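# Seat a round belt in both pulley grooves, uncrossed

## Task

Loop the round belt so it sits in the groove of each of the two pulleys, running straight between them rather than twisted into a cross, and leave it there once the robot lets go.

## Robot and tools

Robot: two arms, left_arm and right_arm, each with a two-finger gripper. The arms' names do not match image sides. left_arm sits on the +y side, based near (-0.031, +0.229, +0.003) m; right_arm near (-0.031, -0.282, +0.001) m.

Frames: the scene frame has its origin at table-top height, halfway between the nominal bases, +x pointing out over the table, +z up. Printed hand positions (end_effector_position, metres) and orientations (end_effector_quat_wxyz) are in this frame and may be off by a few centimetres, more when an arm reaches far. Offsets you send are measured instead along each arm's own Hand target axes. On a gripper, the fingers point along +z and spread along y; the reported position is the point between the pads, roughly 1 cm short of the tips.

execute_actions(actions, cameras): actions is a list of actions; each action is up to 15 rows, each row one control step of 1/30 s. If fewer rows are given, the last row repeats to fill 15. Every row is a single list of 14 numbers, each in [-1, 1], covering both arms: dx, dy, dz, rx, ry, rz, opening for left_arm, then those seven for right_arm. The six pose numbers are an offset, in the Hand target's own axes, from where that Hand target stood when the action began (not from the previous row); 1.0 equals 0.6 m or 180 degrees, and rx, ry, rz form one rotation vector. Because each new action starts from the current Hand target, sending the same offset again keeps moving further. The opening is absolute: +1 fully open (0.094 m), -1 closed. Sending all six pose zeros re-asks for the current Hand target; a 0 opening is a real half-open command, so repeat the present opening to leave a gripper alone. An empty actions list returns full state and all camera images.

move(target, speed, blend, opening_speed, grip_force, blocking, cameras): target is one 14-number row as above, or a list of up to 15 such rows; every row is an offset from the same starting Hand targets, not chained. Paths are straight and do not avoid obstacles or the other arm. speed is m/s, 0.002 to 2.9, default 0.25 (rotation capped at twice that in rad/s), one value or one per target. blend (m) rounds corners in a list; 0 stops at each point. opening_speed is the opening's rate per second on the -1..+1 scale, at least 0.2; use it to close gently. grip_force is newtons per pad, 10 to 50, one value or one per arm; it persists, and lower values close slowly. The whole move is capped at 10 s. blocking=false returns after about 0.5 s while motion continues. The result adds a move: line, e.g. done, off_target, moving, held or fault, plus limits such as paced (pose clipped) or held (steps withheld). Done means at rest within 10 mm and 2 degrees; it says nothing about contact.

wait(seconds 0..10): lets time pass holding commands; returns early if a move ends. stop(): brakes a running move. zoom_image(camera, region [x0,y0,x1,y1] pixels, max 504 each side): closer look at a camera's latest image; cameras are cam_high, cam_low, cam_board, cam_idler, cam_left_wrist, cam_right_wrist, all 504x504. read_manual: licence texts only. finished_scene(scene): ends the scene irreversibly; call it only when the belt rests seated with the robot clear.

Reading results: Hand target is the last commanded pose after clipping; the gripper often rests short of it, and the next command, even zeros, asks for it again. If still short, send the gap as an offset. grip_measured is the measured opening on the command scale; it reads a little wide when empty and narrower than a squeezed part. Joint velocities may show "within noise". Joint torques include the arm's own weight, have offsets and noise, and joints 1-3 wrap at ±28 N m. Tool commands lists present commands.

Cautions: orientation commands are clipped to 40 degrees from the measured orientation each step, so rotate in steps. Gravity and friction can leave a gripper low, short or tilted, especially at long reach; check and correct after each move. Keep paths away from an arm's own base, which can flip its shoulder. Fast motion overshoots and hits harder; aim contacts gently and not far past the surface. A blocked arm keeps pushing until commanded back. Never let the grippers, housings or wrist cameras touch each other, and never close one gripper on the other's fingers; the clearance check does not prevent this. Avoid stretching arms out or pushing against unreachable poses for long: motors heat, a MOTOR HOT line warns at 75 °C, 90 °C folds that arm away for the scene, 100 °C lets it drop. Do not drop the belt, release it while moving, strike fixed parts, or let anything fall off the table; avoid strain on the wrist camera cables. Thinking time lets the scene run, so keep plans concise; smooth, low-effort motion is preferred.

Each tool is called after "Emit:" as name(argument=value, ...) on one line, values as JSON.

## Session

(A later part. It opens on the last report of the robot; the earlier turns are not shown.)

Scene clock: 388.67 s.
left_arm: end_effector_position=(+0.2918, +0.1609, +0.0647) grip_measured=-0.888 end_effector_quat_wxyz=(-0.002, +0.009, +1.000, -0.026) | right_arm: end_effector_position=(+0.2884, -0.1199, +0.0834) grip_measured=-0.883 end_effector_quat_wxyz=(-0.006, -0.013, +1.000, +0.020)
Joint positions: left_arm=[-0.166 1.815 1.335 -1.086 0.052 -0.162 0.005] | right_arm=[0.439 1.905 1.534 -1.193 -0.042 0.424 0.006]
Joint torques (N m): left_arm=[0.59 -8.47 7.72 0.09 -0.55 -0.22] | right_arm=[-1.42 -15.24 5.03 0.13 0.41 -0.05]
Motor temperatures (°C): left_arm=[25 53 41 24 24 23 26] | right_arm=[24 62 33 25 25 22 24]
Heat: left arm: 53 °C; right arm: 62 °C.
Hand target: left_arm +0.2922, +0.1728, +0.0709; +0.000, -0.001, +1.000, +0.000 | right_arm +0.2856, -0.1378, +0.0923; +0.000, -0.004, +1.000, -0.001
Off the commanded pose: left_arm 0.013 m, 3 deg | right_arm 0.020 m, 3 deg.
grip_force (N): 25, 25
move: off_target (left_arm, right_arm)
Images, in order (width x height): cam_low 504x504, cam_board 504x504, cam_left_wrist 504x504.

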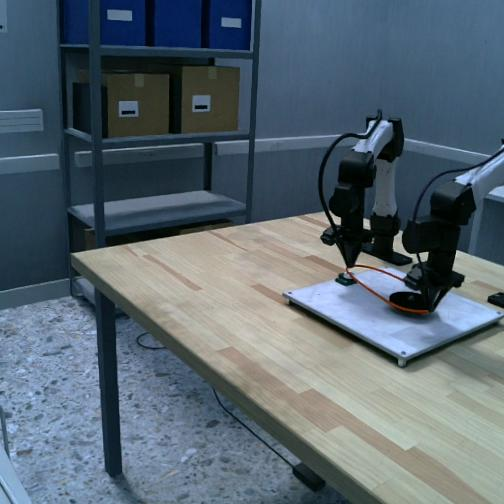

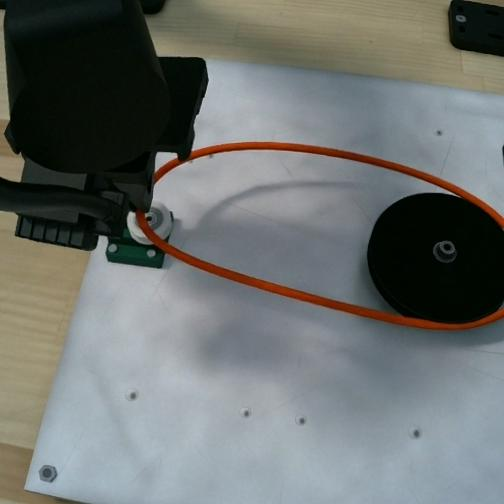

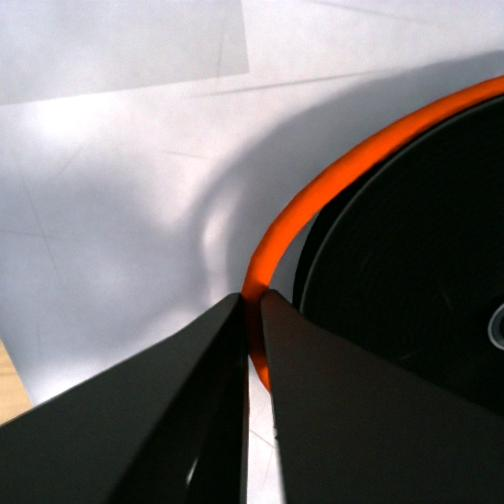

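Emit:
move(target=[[0,0.003,0.016,0,0,0,-0.98,0,-0.005,0.0,0,0,0,-0.98],[0,0.003,0.016,0,0,0,-0.98,0,-0.03,0.012,0,0,0,-0.98]], speed=0.06, cameras=["cam_left_wrist","cam_low","cam_board"])

Emit:
zoom_image(camera="cam_low", region=[340, 240, 470, 340])

Emit:
zoom_image(camera="cam_board", region=[344, 160, 504, 350])

Scene clock: 401.53 s.
left_arm: end_effector_position=(+0.2980, +0.1581, +0.0640) grip_measured=-0.888 end_effector_quat_wxyz=(+0.011, +0.010, +0.999, -0.033) | right_arm: end_effector_position=(+0.2898, -0.1292, +0.0775) grip_measured=-0.883 end_effector_quat_wxyz=(-0.003, -0.018, +0.999, +0.036)
Joint positions: left_arm=[-0.166 1.815 1.331 -1.055 0.062 -0.162 0.005] | right_arm=[0.4 1.882 1.478 -1.144 -0.069 0.377 0.006]
Joint torques (N m): left_arm=[1.16 -7.87 5.34 0.19 -0.66 -0.15] | right_arm=[-2.24 -15.06 4.6 0.07 0.7 -0.11]
Motor temperatures (°C): left_arm=[25 54 40 23 25 23 26] | right_arm=[24 60 32 25 26 22 24]
Heat: left arm: 54 °C; right arm: 60 °C.
Hand target: left_arm +0.2922, +0.1746, +0.0612; +0.000, -0.001, +1.000, +0.000 | right_arm +0.2857, -0.1558, +0.0852; +0.000, -0.004, +1.000, -0.001
Off the commanded pose: left_arm 0.018 m, 4 deg | right_arm 0.028 m, 5 deg.
grip_force (N): 25, 25
move: off_target (left_arm, right_arm)
Images, in order (width x height): cam_low 504x504, cam_board 504x504, cam_left_wrist 504x504.

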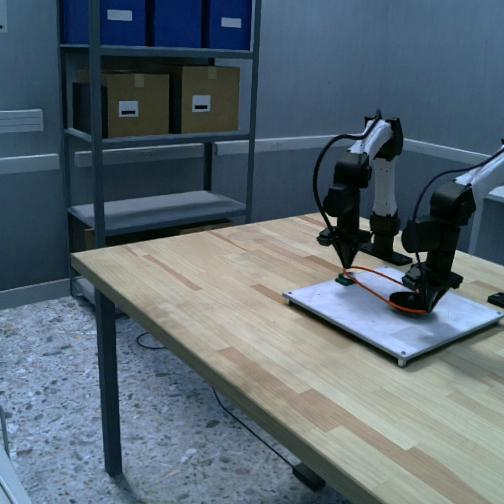

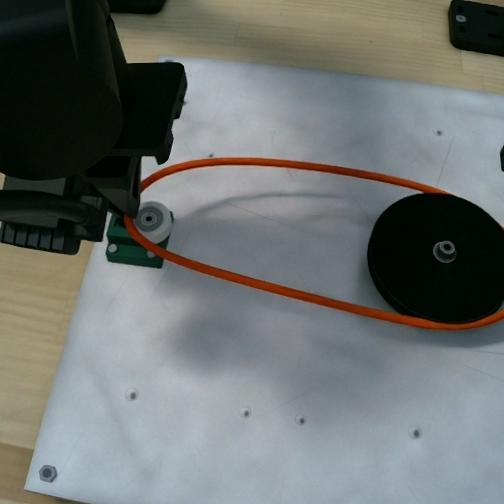

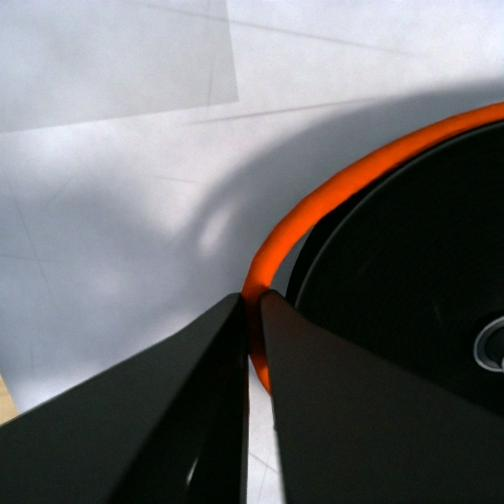

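Scaled by 3.877 from the camera's 504x504 image, which has a finer 720x720 frame.

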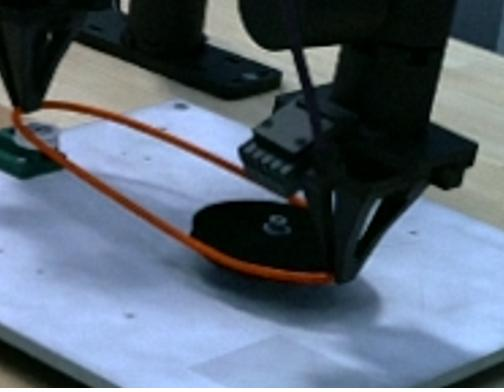

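Scaled by 2.653 from the camera's 504x504 image, which has a finer 720x720 frame.

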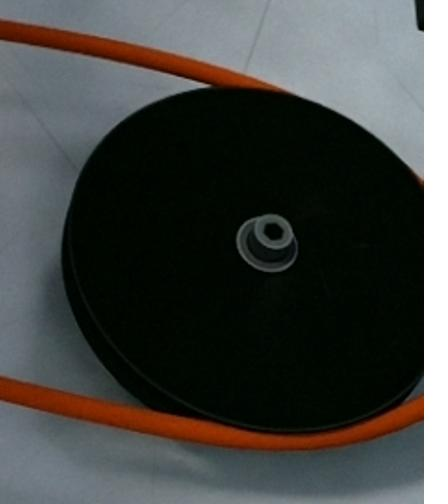

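Emit:
move(target=[[0.008,0.0,0.012,0,0,0,-0.98,0,-0.01,0.008,0,0,0,-0.98],[0.008,0.0,0.012,0,0,0,-0.78,0,-0.01,0.008,0,0,0,-0.98]], speed=0.05, cameras=["cam_left_wrist","cam_low","cam_board"])

Emit:
zoom_image(camera="cam_low", region=[340, 240, 470, 340])

Emit:
zoom_image(camera="cam_board", region=[344, 160, 504, 350])

Scene clock: 411.80 s.
left_arm: end_effector_position=(+0.2962, +0.1608, +0.0559) grip_measured=-0.782 end_effector_quat_wxyz=(+0.011, +0.009, +1.000, -0.028) | right_arm: end_effector_position=(+0.2915, -0.1303, +0.0734) grip_measured=-0.883 end_effector_quat_wxyz=(+0.001, -0.021, +0.999, +0.046)
Joint positions: left_arm=[-0.164 1.815 1.299 -1.023 0.051 -0.162 0.01] | right_arm=[0.388 1.876 1.453 -1.113 -0.085 0.359 0.006]
Joint torques (N m): left_arm=[0.7 -8.58 4.52 0.17 -0.57 -0.19] | right_arm=[-2.37 -14.87 4.53 -0.01 0.85 -0.07]
Motor temperatures (°C): left_arm=[25 54 39 23 25 23 26] | right_arm=[24 59 32 25 26 22 24]
Heat: left arm: 54 °C; right arm: 59 °C.
Hand target: left_arm +0.2874, +0.1746, +0.0540; +0.000, +0.000, +1.000, +0.000 | right_arm +0.2858, -0.1618, +0.0803; +0.000, -0.004, +1.000, -0.001
Off the commanded pose: left_arm 0.016 m, 4 deg | right_arm 0.033 m, 6 deg.
grip_force (N): 25, 25
move: off_target (left_arm, right_arm); target 2's new opening was sent with left_arm's hand 0.018 m and 4 deg from that target
Images, in order (width x height): cam_low 504x504, cam_board 504x504, cam_left_wrist 504x504.

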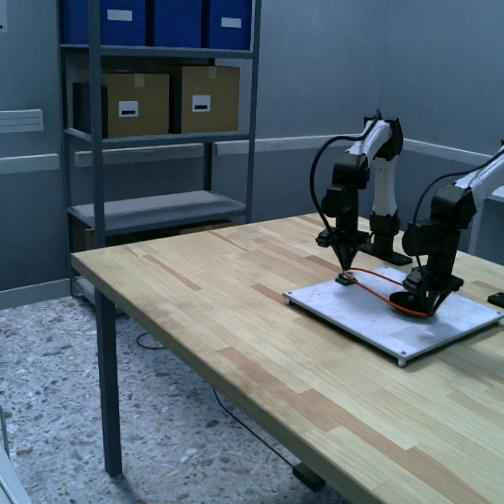

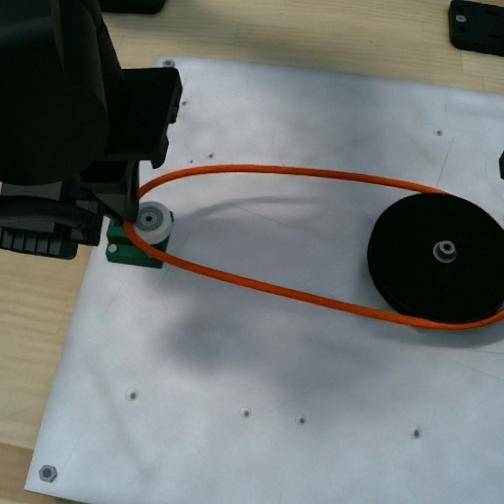

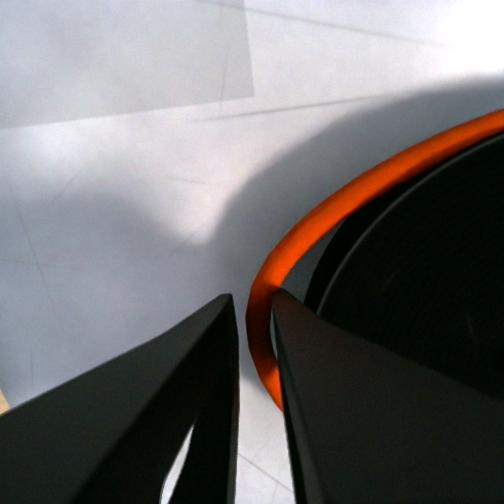

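Scaled by 3.877 from the camera's 504x504 image, which has a finer 720x720 frame.

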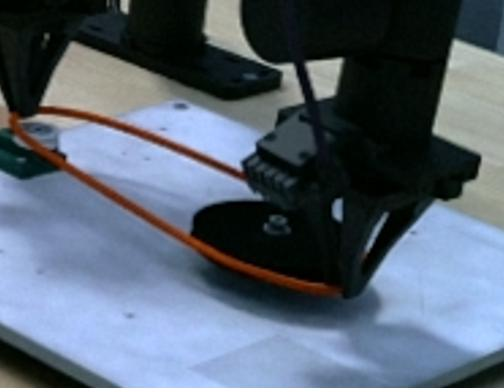

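Scaled by 2.653 from the camera's 504x504 image, which has a finer 720x720 frame.

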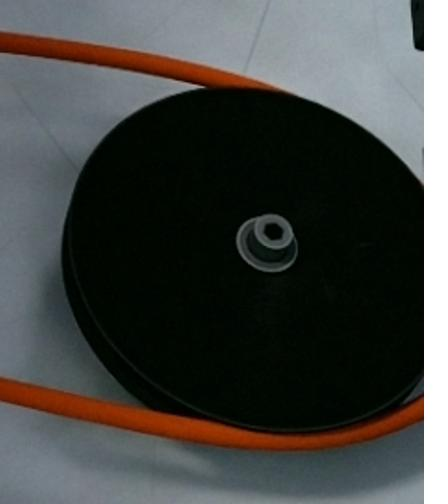

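Emit:
move(target=[0.0,-0.008,-0.02,0,0,0,-0.78,0,0,0.0,0,0,0,-0.98], speed=0.03, cameras=["cam_left_wrist","cam_low"])

Emit:
zoom_image(camera="cam_low", region=[380, 270, 450, 325])

Scene clock: 420.73 s.
left_arm: end_effector_position=(+0.2955, +0.1608, +0.0567) grip_measured=-0.782 end_effector_quat_wxyz=(+0.010, +0.008, +1.000, -0.023) | right_arm: end_effector_position=(+0.2915, -0.1303, +0.0734) grip_measured=-0.883 end_effector_quat_wxyz=(+0.001, -0.021, +0.999, +0.046)
Joint positions: left_arm=[-0.169 1.815 1.302 -1.03 0.042 -0.169 0.01] | right_arm=[0.388 1.876 1.453 -1.113 -0.085 0.359 0.006]
Joint torques (N m): left_arm=[-0.24 -9.32 7.53 -0.15 -0.48 -0.27] | right_arm=[-2.41 -15.01 4.7 -0.03 0.84 -0.06]
Motor temperatures (°C): left_arm=[25 55 39 23 25 23 26] | right_arm=[24 59 32 25 26 22 24]
Heat: left arm: 55 °C; right arm: 59 °C.
Hand target: left_arm +0.2874, +0.1698, +0.0661; +0.000, -0.001, +1.000, +0.000 | right_arm +0.2858, -0.1618, +0.0803; +0.000, -0.004, +1.000, -0.001
Off the commanded pose: left_arm 0.015 m, 3 deg | right_arm 0.033 m, 6 deg.
grip_force (N): 25, 25
move: off_target (left_arm, right_arm)
Images, in order (width x height): cam_low 504x504, cam_left_wrist 504x504.

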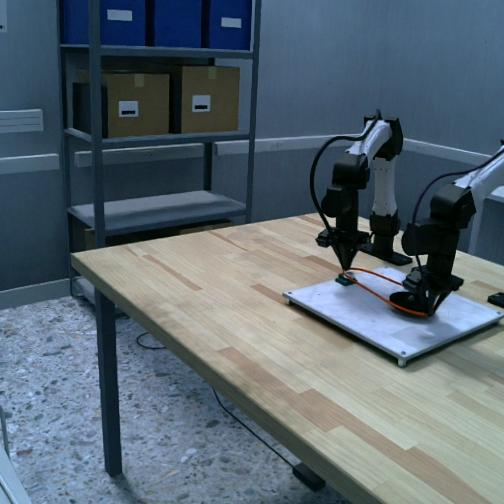

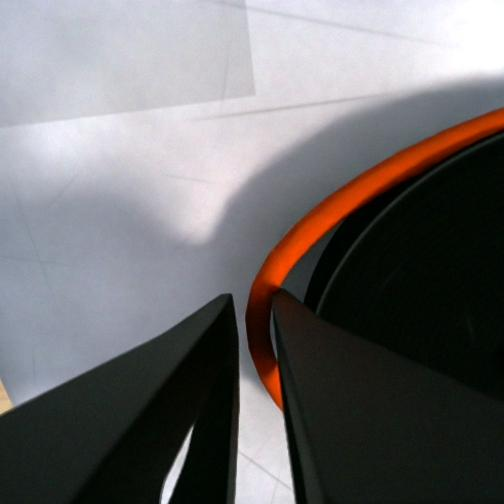

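Scaled by 7.200 from the camera's 504x504 image, which has a finer 720x720 frame.

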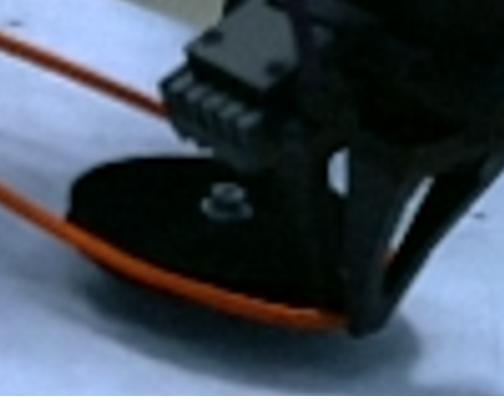

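Emit:
move(target=[0.0,0,-0.01,0,0,0,-0.78,0,0,0.0,0,0,0,-0.98], speed=0.03, cameras=["cam_left_wrist","cam_low"])

Emit:
zoom_image(camera="cam_low", region=[380, 270, 450, 325])

Scene clock: 426.47 s.
left_arm: end_effector_position=(+0.2940, +0.1605, +0.0604) grip_measured=-0.781 end_effector_quat_wxyz=(+0.005, +0.007, +1.000, -0.022) | right_arm: end_effector_position=(+0.2917, -0.1308, +0.0735) grip_measured=-0.883 end_effector_quat_wxyz=(+0.001, -0.020, +0.999, +0.046)
Joint positions: left_arm=[-0.171 1.815 1.318 -1.056 0.042 -0.172 0.01] | right_arm=[0.386 1.876 1.453 -1.113 -0.085 0.359 0.006]
Joint torques (N m): left_arm=[0.01 -9.73 7.71 -0.17 -0.46 -0.25] | right_arm=[-2.26 -14.94 4.67 0 0.82 -0.04]
Motor temperatures (°C): left_arm=[25 55 39 23 25 23 26] | right_arm=[24 59 32 25 26 22 24]
Heat: left arm: 55 °C; right arm: 59 °C.
Hand target: left_arm +0.2873, +0.1698, +0.0720; +0.000, +0.000, +1.000, +0.000 | right_arm +0.2858, -0.1618, +0.0803; +0.000, -0.004, +1.000, -0.001
Off the commanded pose: left_arm 0.016 m, 3 deg | right_arm 0.032 m, 6 deg.
grip_force (N): 25, 25
move: off_target (left_arm, right_arm)
Images, in order (width x height): cam_low 504x504, cam_left_wrist 504x504.

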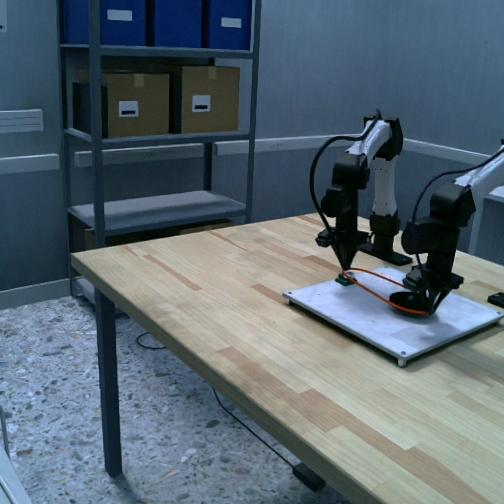

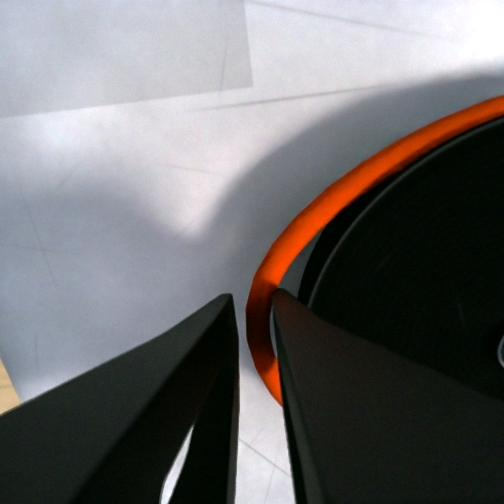

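Scaled by 7.200 from the camera's 504x504 image, which has a finer 720x720 frame.

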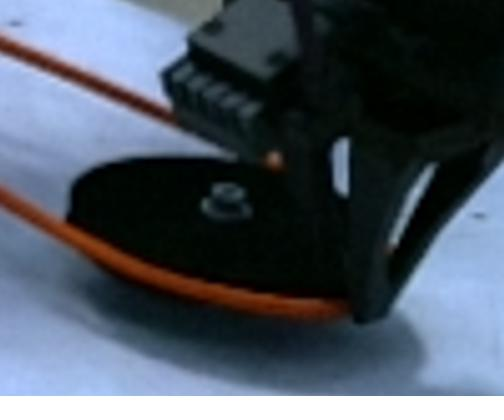

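Emit:
move(target=[[0.0,-0.012,-0.006,0,0,0,-0.78,0,0,0.0,0,0,0,-0.98],[0.0,-0.012,-0.12,0,0,0,-0.78,0,0,0.0,0,0,0,-0.98]], speed=0.15, cameras=["cam_left_wrist","cam_low","cam_board","cam_right_wrist"])

Emit:
zoom_image(camera="cam_low", region=[340, 240, 470, 340])

Emit:
zoom_image(camera="cam_board", region=[344, 160, 504, 350])

Scene clock: 436.67 s.
left_arm: end_effector_position=(+0.2863, +0.1607, +0.1320) grip_measured=-0.781 end_effector_quat_wxyz=(-0.014, +0.004, +1.000, -0.004) | right_arm: end_effector_position=(+0.2906, -0.1360, +0.0725) grip_measured=-0.883 end_effector_quat_wxyz=(-0.003, -0.015, +0.999, +0.040)
Joint positions: left_arm=[-0.19 1.797 1.583 -1.384 0.014 -0.197 0.01] | right_arm=[0.378 1.876 1.45 -1.122 -0.077 0.359 0.006]
Joint torques (N m): left_arm=[-0.32 -9.51 8.18 0.14 -0.22 -0.21] | right_arm=[-1.7 -15.15 4.88 0.03 0.73 -0.06]
Motor temperatures (°C): left_arm=[25 57 39 23 25 23 26] | right_arm=[24 59 32 25 26 22 24]
Heat: left arm: 57 °C; right arm: 59 °C.
Hand target: left_arm +0.2873, +0.1626, +0.1441; +0.000, -0.001, +1.000, +0.000 | right_arm +0.2858, -0.1618, +0.0803; +0.000, -0.004, +1.000, -0.001
Off the commanded pose: left_arm 0.012 m, 2 deg | right_arm 0.027 m, 5 deg.
grip_force (N): 25, 25
move: off_target (left_arm, right_arm)
Images, in order (width x height): cam_low 504x504, cam_board 504x504, cam_left_wrist 504x504, cam_right_wrist 504x504.

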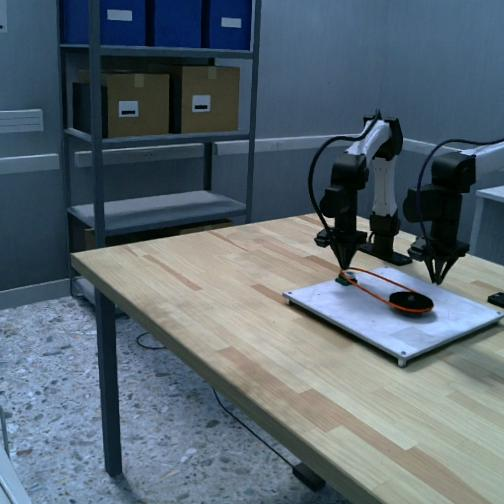

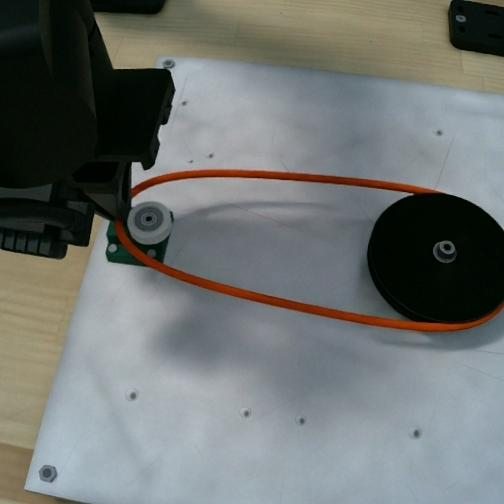

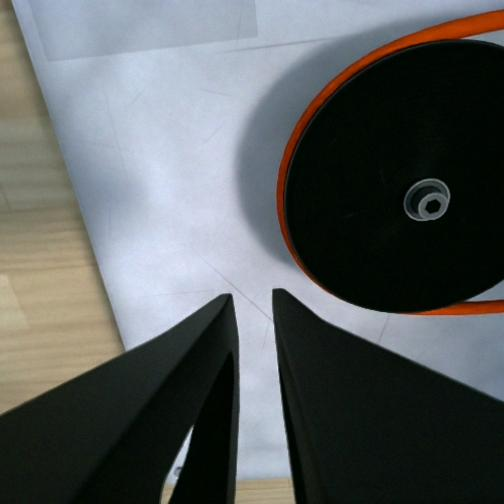

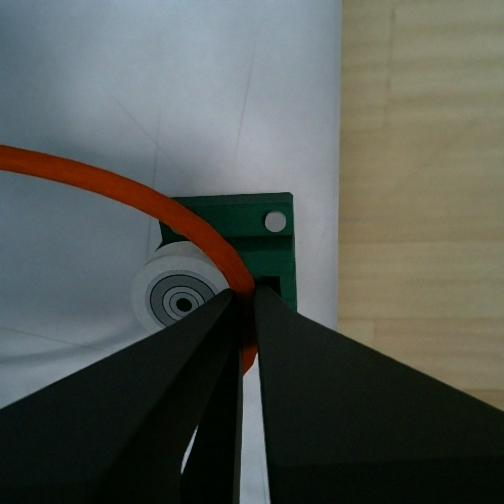

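Scaled by 3.877 from the camera's 504x504 image, which has a finer 720x720 frame.

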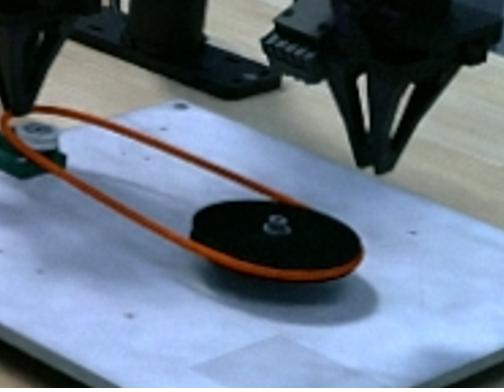

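Scaled by 2.653 from the camera's 504x504 image, which has a finer 720x720 frame.

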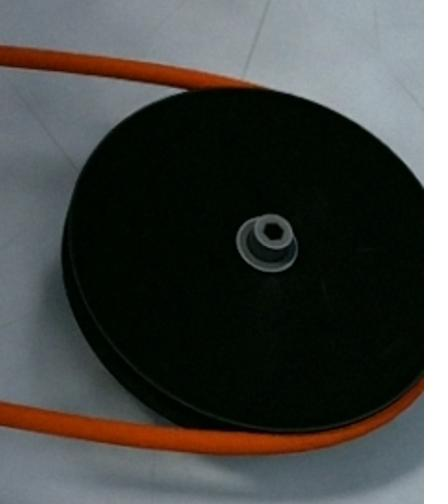

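Emit:
move(target=[[0,0,0,0,0,0,-0.78,0,-0.024,0,0,0,0,-0.98],[0,0,0,0,0,0,-0.78,0,-0.024,0.027,0,0,0,-0.98]], speed=0.06, cameras=["cam_idler","cam_board","cam_right_wrist"])

Emit:
zoom_image(camera="cam_idler", region=[100, 150, 340, 330])

Scene clock: 446.23 s.
left_arm: end_effector_position=(+0.2862, +0.1608, +0.1320) grip_measured=-0.781 end_effector_quat_wxyz=(-0.015, +0.004, +1.000, -0.004) | right_arm: end_effector_position=(+0.2886, -0.1404, +0.0623) grip_measured=-0.883 end_effector_quat_wxyz=(-0.001, -0.020, +0.998, +0.058)
Joint positions: left_arm=[-0.19 1.797 1.583 -1.384 0.014 -0.197 0.01] | right_arm=[0.352 1.858 1.382 -1.059 -0.11 0.326 0.006]
Joint torques (N m): left_arm=[-0.32 -9.54 8.18 0.15 -0.22 -0.21] | right_arm=[-2.89 -13.64 4.49 0.11 1.06 -0.17]
Motor temperatures (°C): left_arm=[25 58 39 23 25 23 25] | right_arm=[24 60 32 25 27 22 24]
Heat: left arm: 58 °C; right arm: 60 °C.
Hand target: left_arm +0.2873, +0.1626, +0.1441; +0.001, -0.001, +1.000, +0.000 | right_arm +0.2858, -0.1762, +0.0641; +0.000, -0.004, +1.000, -0.001
Off the commanded pose: left_arm 0.012 m, 2 deg | right_arm 0.036 m, 7 deg.
grip_force (N): 25, 25
move: off_target (left_arm, right_arm)
Images, in order (width x height): cam_board 504x504, cam_idler 504x504, cam_right_wrist 504x504.

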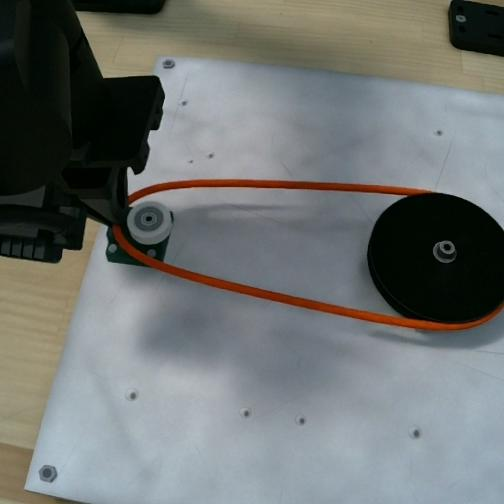

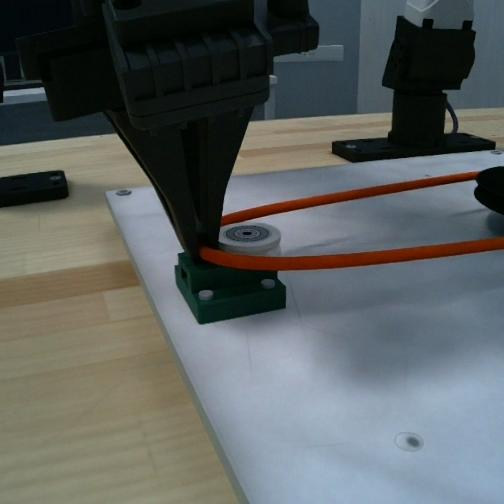

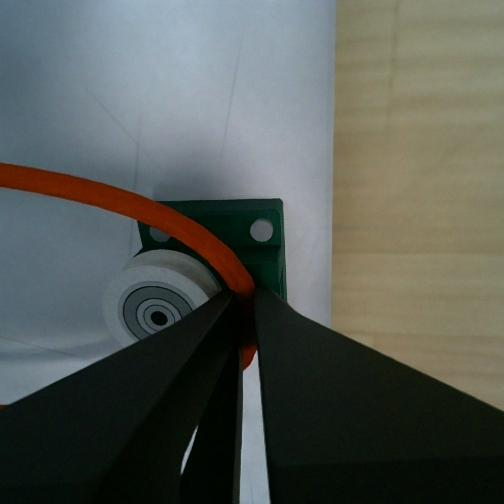

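Scaled by 2.100 from the camera's 504x504 image, which has a finer 720x720 frame.

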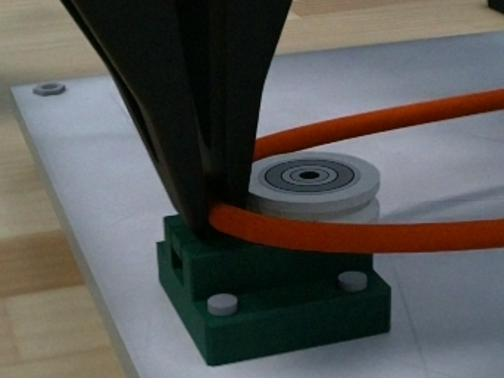

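Emit:
move(target=[[0,0,0,0,0,0,-0.78,-0.008,-0.006,-0.003,0,0,0,-0.8],[0,0,0,0,0,0,-0.78,-0.027,0.019,-0.003,0,0,-0.167,-0.8],[0,0,0,0,0,0,-0.78,-0.057,0.052,-0.003,0,0,-0.333,-0.8],[0,0,0,0,0,0,-0.78,-0.065,0.102,-0.003,0,0,-0.5,-0.8]], speed=0.15, blend=[0,0.01,0.01,0], cameras=["cam_right_wrist","cam_idler","cam_board","cam_low"])

Emit:
zoom_image(camera="cam_idler", region=[100, 150, 340, 330])

Emit:
zoom_image(camera="cam_low", region=[340, 240, 470, 340])

Scene clock: 471.20 s.
left_arm: end_effector_position=(+0.2862, +0.1608, +0.1320) grip_measured=-0.781 end_effector_quat_wxyz=(-0.015, +0.004, +1.000, -0.004) | right_arm: end_effector_position=(+0.3213, -0.1104, +0.0634) grip_measured=-0.800 end_effector_quat_wxyz=(-0.009, +0.704, -0.710, -0.012)
Joint positions: left_arm=[-0.19 1.797 1.583 -1.384 0.014 -0.197 0.01] | right_arm=[0.43 2.045 1.653 -1.17 -0.029 -1.121 0.009]
Joint torques (N m): left_arm=[-0.35 -9.47 8.18 0.14 -0.2 -0.2] | right_arm=[0.05 -12.1 8.42 0.18 0.24 -0.24]
Motor temperatures (°C): left_arm=[25 59 39 23 25 23 25] | right_arm=[24 61 32 25 27 22 24]
Heat: left arm: 59 °C; right arm: 61 °C.
Hand target: left_arm +0.2873, +0.1626, +0.1441; +0.001, -0.001, +1.000, +0.000 | right_arm +0.3244, -0.1146, +0.0659; +0.000, +0.710, -0.704, +0.001
Off the commanded pose: left_arm 0.012 m, 2 deg | right_arm 0.006 m, 2 deg.
grip_force (N): 25, 25
move: off_target (left_arm)
Images, in order (width x height): cam_low 504x504, cam_board 504x504, cam_idler 504x504, cam_right_wrist 504x504.

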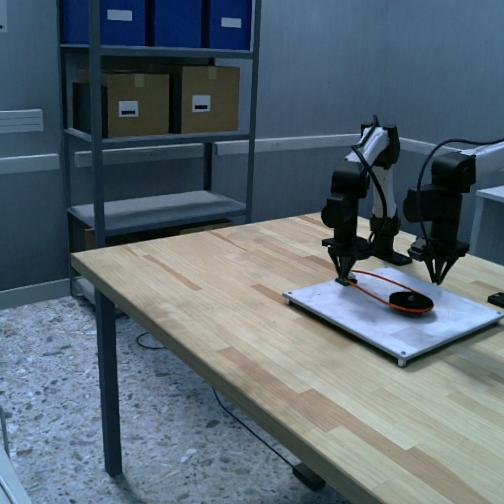

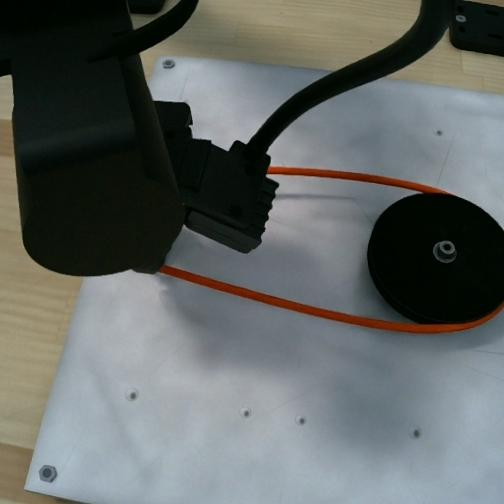

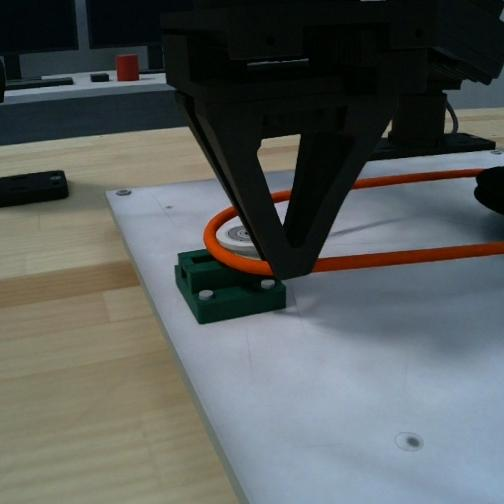

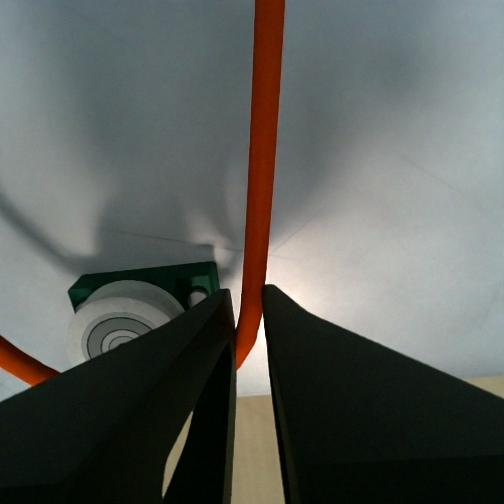

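Scaled by 2.100 from the camera's 504x504 image, which has a finer 720x720 frame.

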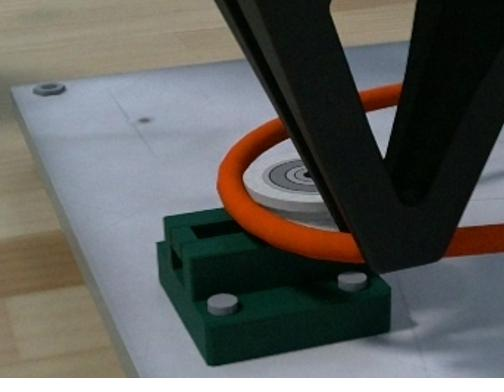

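Scaled by 3.877 from the camera's 504x504 image, which has a finer 720x720 frame.

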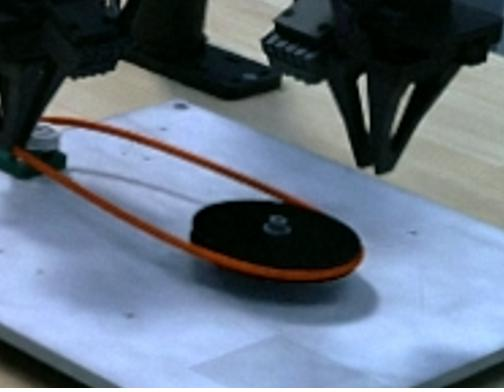

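Emit:
move(target=[[0,0,0,0,0,0,-0.78,-0.03,0.0,0,0,0,0,-0.7],[0,0,0,0,0,0,-0.78,-0.03,0.0,-0.12,0,0,0,-0.7]], speed=0.08, cameras=["cam_right_wrist","cam_idler","cam_board","cam_low"])

Emit:
zoom_image(camera="cam_idler", region=[100, 150, 340, 330])

Emit:
zoom_image(camera="cam_low", region=[325, 240, 455, 340])

Scene clock: 481.23 s.
left_arm: end_effector_position=(+0.2862, +0.1608, +0.1320) grip_measured=-0.781 end_effector_quat_wxyz=(-0.015, +0.004, +1.000, -0.004) | right_arm: end_effector_position=(+0.3229, -0.0999, +0.1341) grip_measured=-0.701 end_effector_quat_wxyz=(+0.003, +0.710, -0.704, -0.001)
Joint positions: left_arm=[-0.19 1.797 1.583 -1.384 0.014 -0.197 0.01] | right_arm=[0.464 2.088 1.998 -1.489 -0.001 -1.104 0.014]
Joint torques (N m): left_arm=[-0.29 -9.48 8.1 0.14 -0.21 -0.22] | right_arm=[0.68 -12.71 8.47 0.3 -0.01 0.02]
Motor temperatures (°C): left_arm=[25 59 39 23 25 23 25] | right_arm=[24 59 33 25 27 22 24]
Heat: left arm: 59 °C; right arm: 59 °C.
Hand target: left_arm +0.2873, +0.1626, +0.1441; +0.001, -0.001, +1.000, +0.000 | right_arm +0.3242, -0.0966, +0.1378; +0.000, +0.710, -0.704, +0.001
Off the commanded pose: left_arm 0.012 m, 2 deg | right_arm 0.005 m, 0 deg.
grip_force (N): 25, 25
move: off_target (left_arm)
Images, in order (width x height): cam_low 504x504, cam_board 504x504, cam_idler 504x504, cam_right_wrist 504x504.

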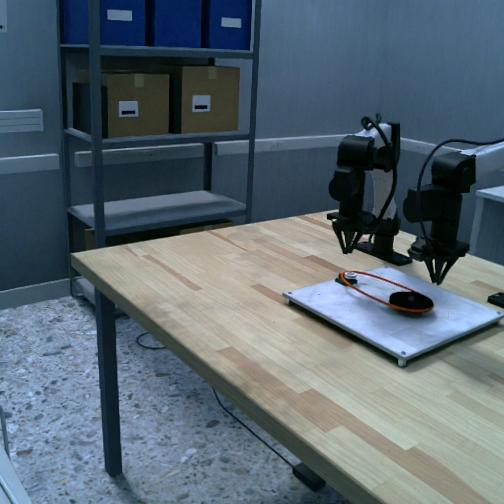

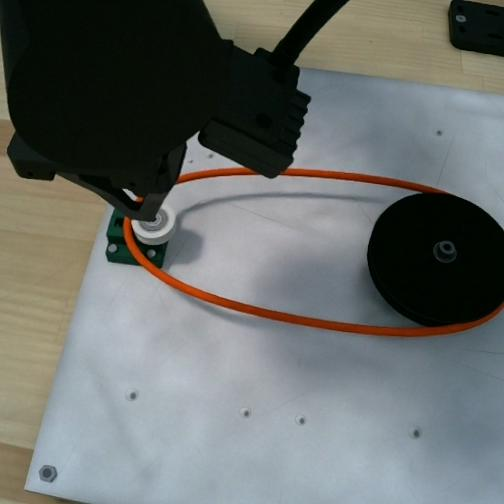

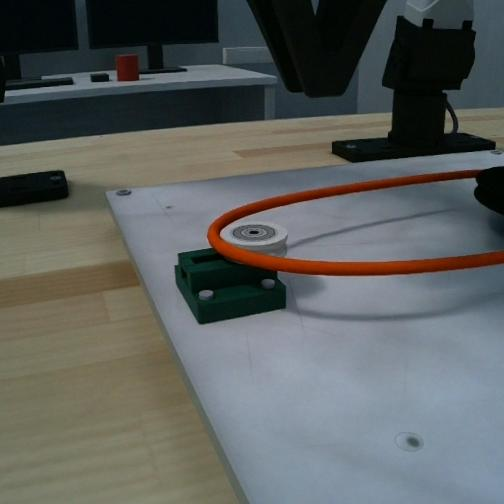

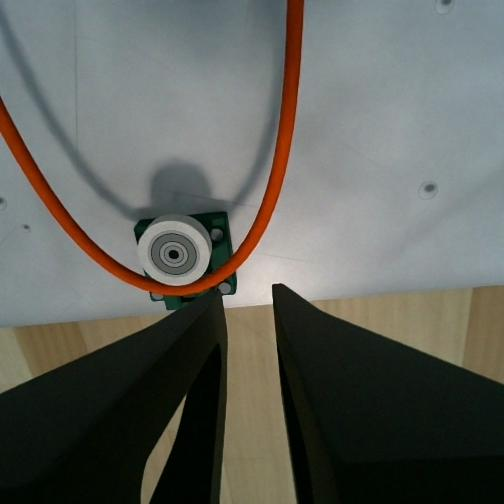

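Scaled by 2.100 from the camera's 504x504 image, which has a finer 720x720 frame.

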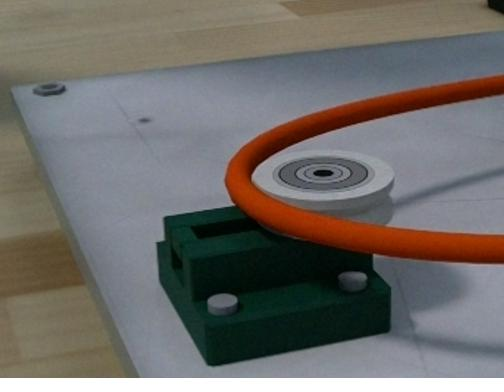

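Scaled by 3.877 from the camera's 504x504 image, which has a finer 720x720 frame.

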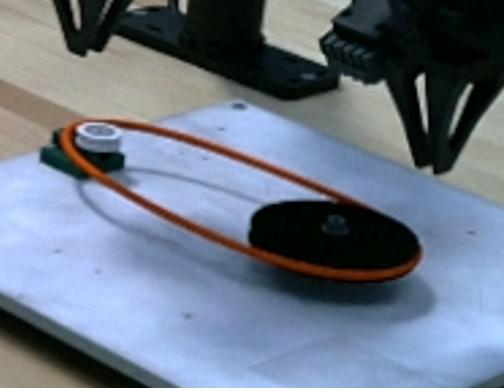

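Emit:
zoom_image(camera="cam_right_wrist", region=[90, 180, 270, 330])

Emit:
zoom_image(camera="cam_idler", region=[190, 190, 310, 290])

Scaled by 2.800 from the camera's 504x504 image, which has a finer 720x720 frame.

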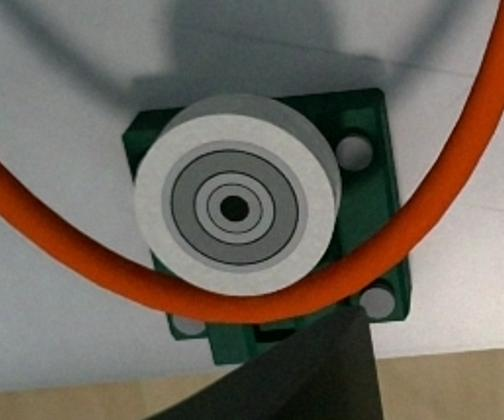

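Scaled by 4.200 from the camera's 504x504 image, which has a finer 720x720 frame.

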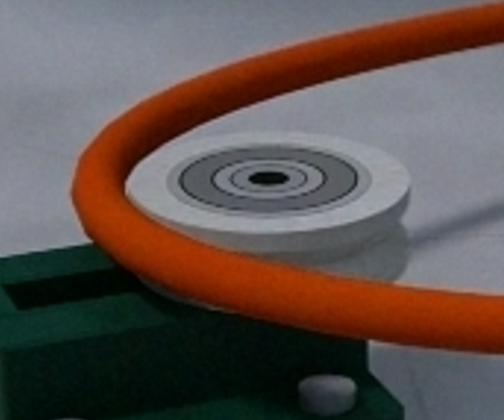

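Emit:
move(target=[[0,0,0,0,0,0,-0.78,-0.041,0.060,0,0,0,0,-1],[0,0,0,0,0,0,-0.78,-0.041,0.062,0.13,0,0,0,-1],[0,0,0,0,0,0,-0.78,0.02,0.062,0.13,0,0,0,-1],[0,0,0,0,0,0,-0.78,0.072,0.062,0.13,0,0,0,-1]], speed=[0.12,0.1,0.05,0.04], cameras=["cam_idler","cam_board"])

Emit:
zoom_image(camera="cam_idler", region=[150, 170, 310, 300])

Scene clock: 502.03 s.
left_arm: end_effector_position=(+0.2862, +0.1608, +0.1320) grip_measured=-0.781 end_effector_quat_wxyz=(-0.015, +0.004, +1.000, -0.004) | right_arm: end_effector_position=(+0.2888, -0.0994, +0.0603) grip_measured=-0.985 end_effector_quat_wxyz=(-0.044, +0.721, -0.690, -0.045)
Joint positions: left_arm=[-0.19 1.797 1.583 -1.384 0.014 -0.197 0.01] | right_arm=[0.454 1.914 1.448 -1.051 -0.114 -1.145 0.001]
Joint torques (N m): left_arm=[-0.31 -9.47 8.16 0.14 -0.22 -0.21] | right_arm=[-3.3 -14.02 4 0.04 1.01 -0.17]
Motor temperatures (°C): left_arm=[25 60 40 23 25 23 25] | right_arm=[24 62 34 25 26 22 24]
Heat: left arm: 60 °C; right arm: 62 °C.
Hand target: left_arm +0.2873, +0.1626, +0.1441; +0.001, -0.001, +1.000, +0.000 | right_arm +0.2874, -0.1401, +0.0599; +0.000, +0.710, -0.704, +0.001
Off the commanded pose: left_arm 0.012 m, 2 deg | right_arm 0.041 m, 8 deg.
grip_force (N): 25, 25
move: off_target (left_arm, right_arm)
Images, in order (width x height): cam_board 504x504, cam_idler 504x504.

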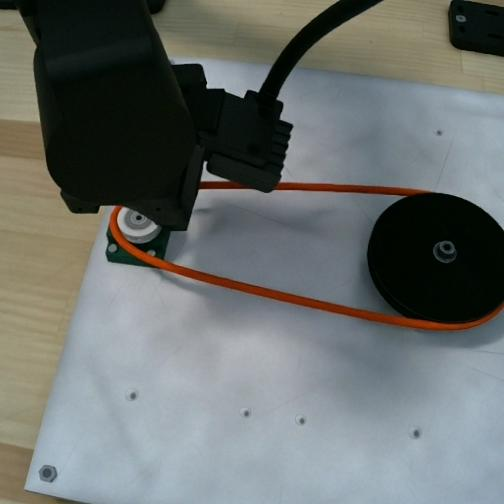

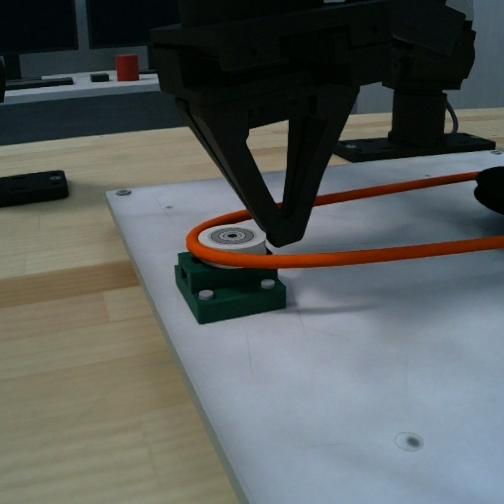

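Scaled by 3.150 from the camera's 504x504 image, which has a finer 720x720 frame.

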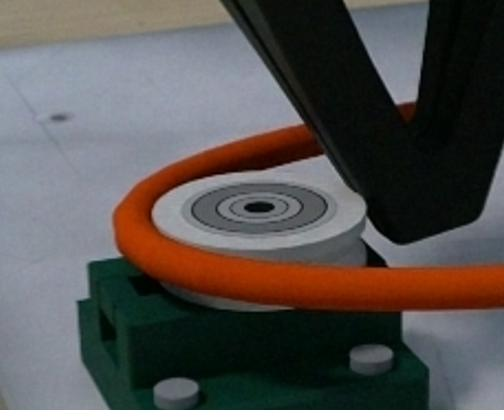

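Emit:
move(target=[[0,0,0,0,0,0,-0.78,-0.1,0.0,0,0,0,0,-1],[0,0,0,0,0,0,-0.78,-0.1,0,-0.13,0,0,0,-1],[0,0,0,0,0,0,-0.78,-0.065,0.06,-0.13,0,0,0,-1]], speed=0.1, cameras=["cam_idler","cam_board","cam_right_wrist","cam_low"])

Emit:
zoom_image(camera="cam_idler", region=[190, 190, 310, 290])

Emit:
zoom_image(camera="cam_low", region=[325, 240, 455, 340])

Scene clock: 516.30 s.
left_arm: end_effector_position=(+0.2862, +0.1608, +0.1320) grip_measured=-0.781 end_effector_quat_wxyz=(-0.015, +0.004, +1.000, -0.004) | right_arm: end_effector_position=(+0.2508, -0.1027, +0.1323) grip_measured=-0.985 end_effector_quat_wxyz=(+0.014, +0.710, -0.704, -0.006)
Joint positions: left_arm=[-0.19 1.797 1.583 -1.384 0.014 -0.197 0.01] | right_arm=[0.553 1.838 1.64 -1.404 -0.006 -1.015 0.001]
Joint torques (N m): left_arm=[-0.35 -9.54 8.16 0.15 -0.23 -0.2] | right_arm=[0.66 -13.48 5.01 0.52 0.03 0.04]
Motor temperatures (°C): left_arm=[25 61 40 23 25 23 25] | right_arm=[24 63 33 25 27 22 24]
Heat: left arm: 61 °C; right arm: 63 °C.
Hand target: left_arm +0.2873, +0.1626, +0.1441; +0.001, -0.001, +1.000, +0.000 | right_arm +0.2510, -0.1014, +0.1378; +0.000, +0.710, -0.704, +0.001
Off the commanded pose: left_arm 0.012 m, 2 deg | right_arm 0.006 m, 2 deg.
grip_force (N): 25, 25
move: off_target (left_arm)
Images, in order (width x height): cam_low 504x504, cam_board 504x504, cam_idler 504x504, cam_right_wrist 504x504.

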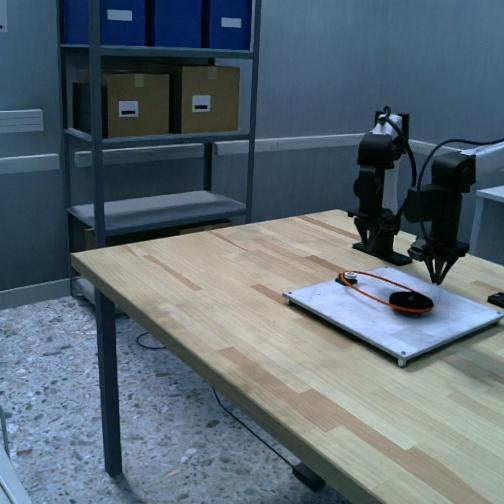

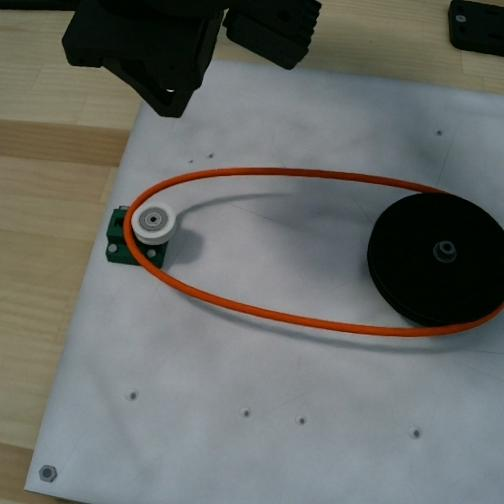

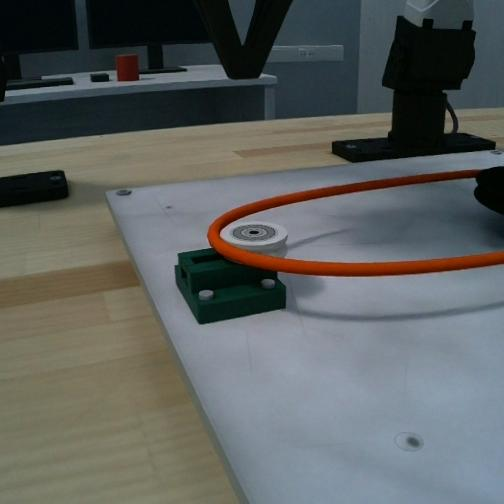

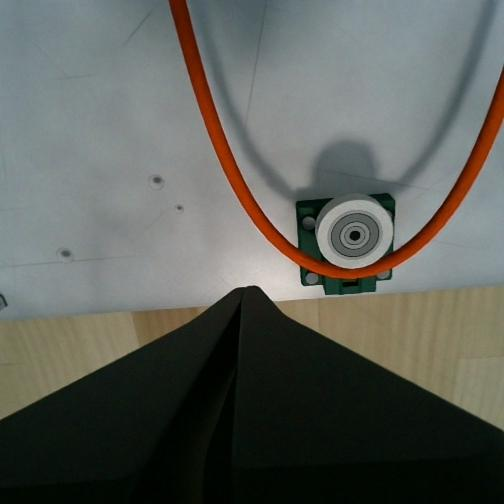

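Scaled by 4.200 from the camera's 504x504 image, which has a finer 720x720 frame.

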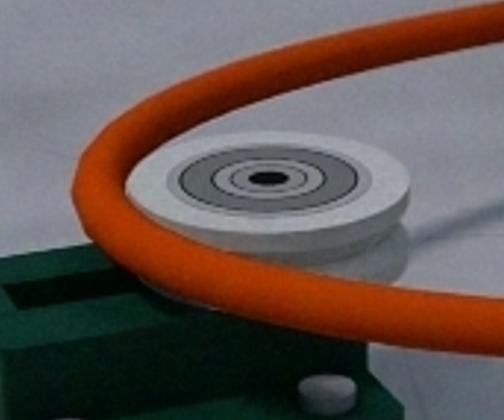

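Scaled by 3.877 from the camera's 504x504 image, which has a finer 720x720 frame.

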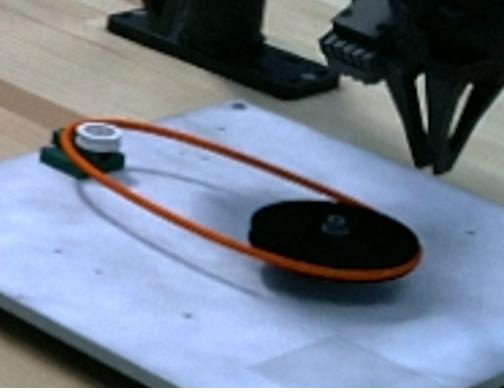

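Emit:
zoom_image(camera="cam_right_wrist", region=[280, 160, 430, 310])

Emit:
zoom_image(camera="cam_board", region=[90, 160, 220, 290])

Scaled by 3.360 from the camera's 504x504 image, which has a finer 720x720 frame.

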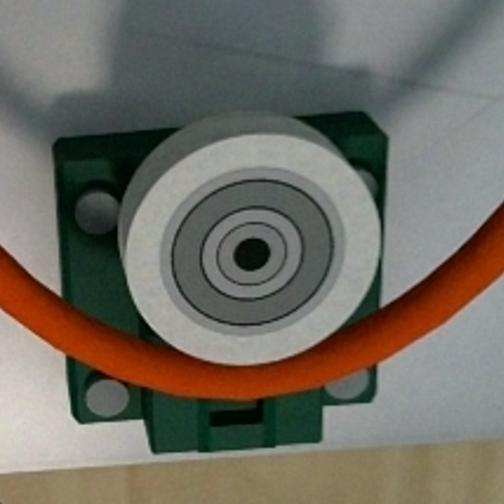

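Scaled by 3.877 from the camera's 504x504 image, which has a finer 720x720 frame.

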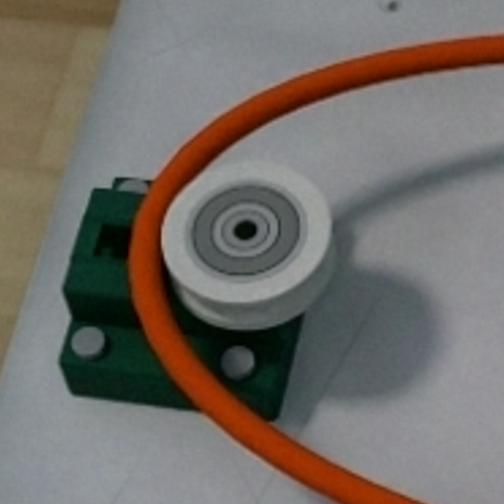

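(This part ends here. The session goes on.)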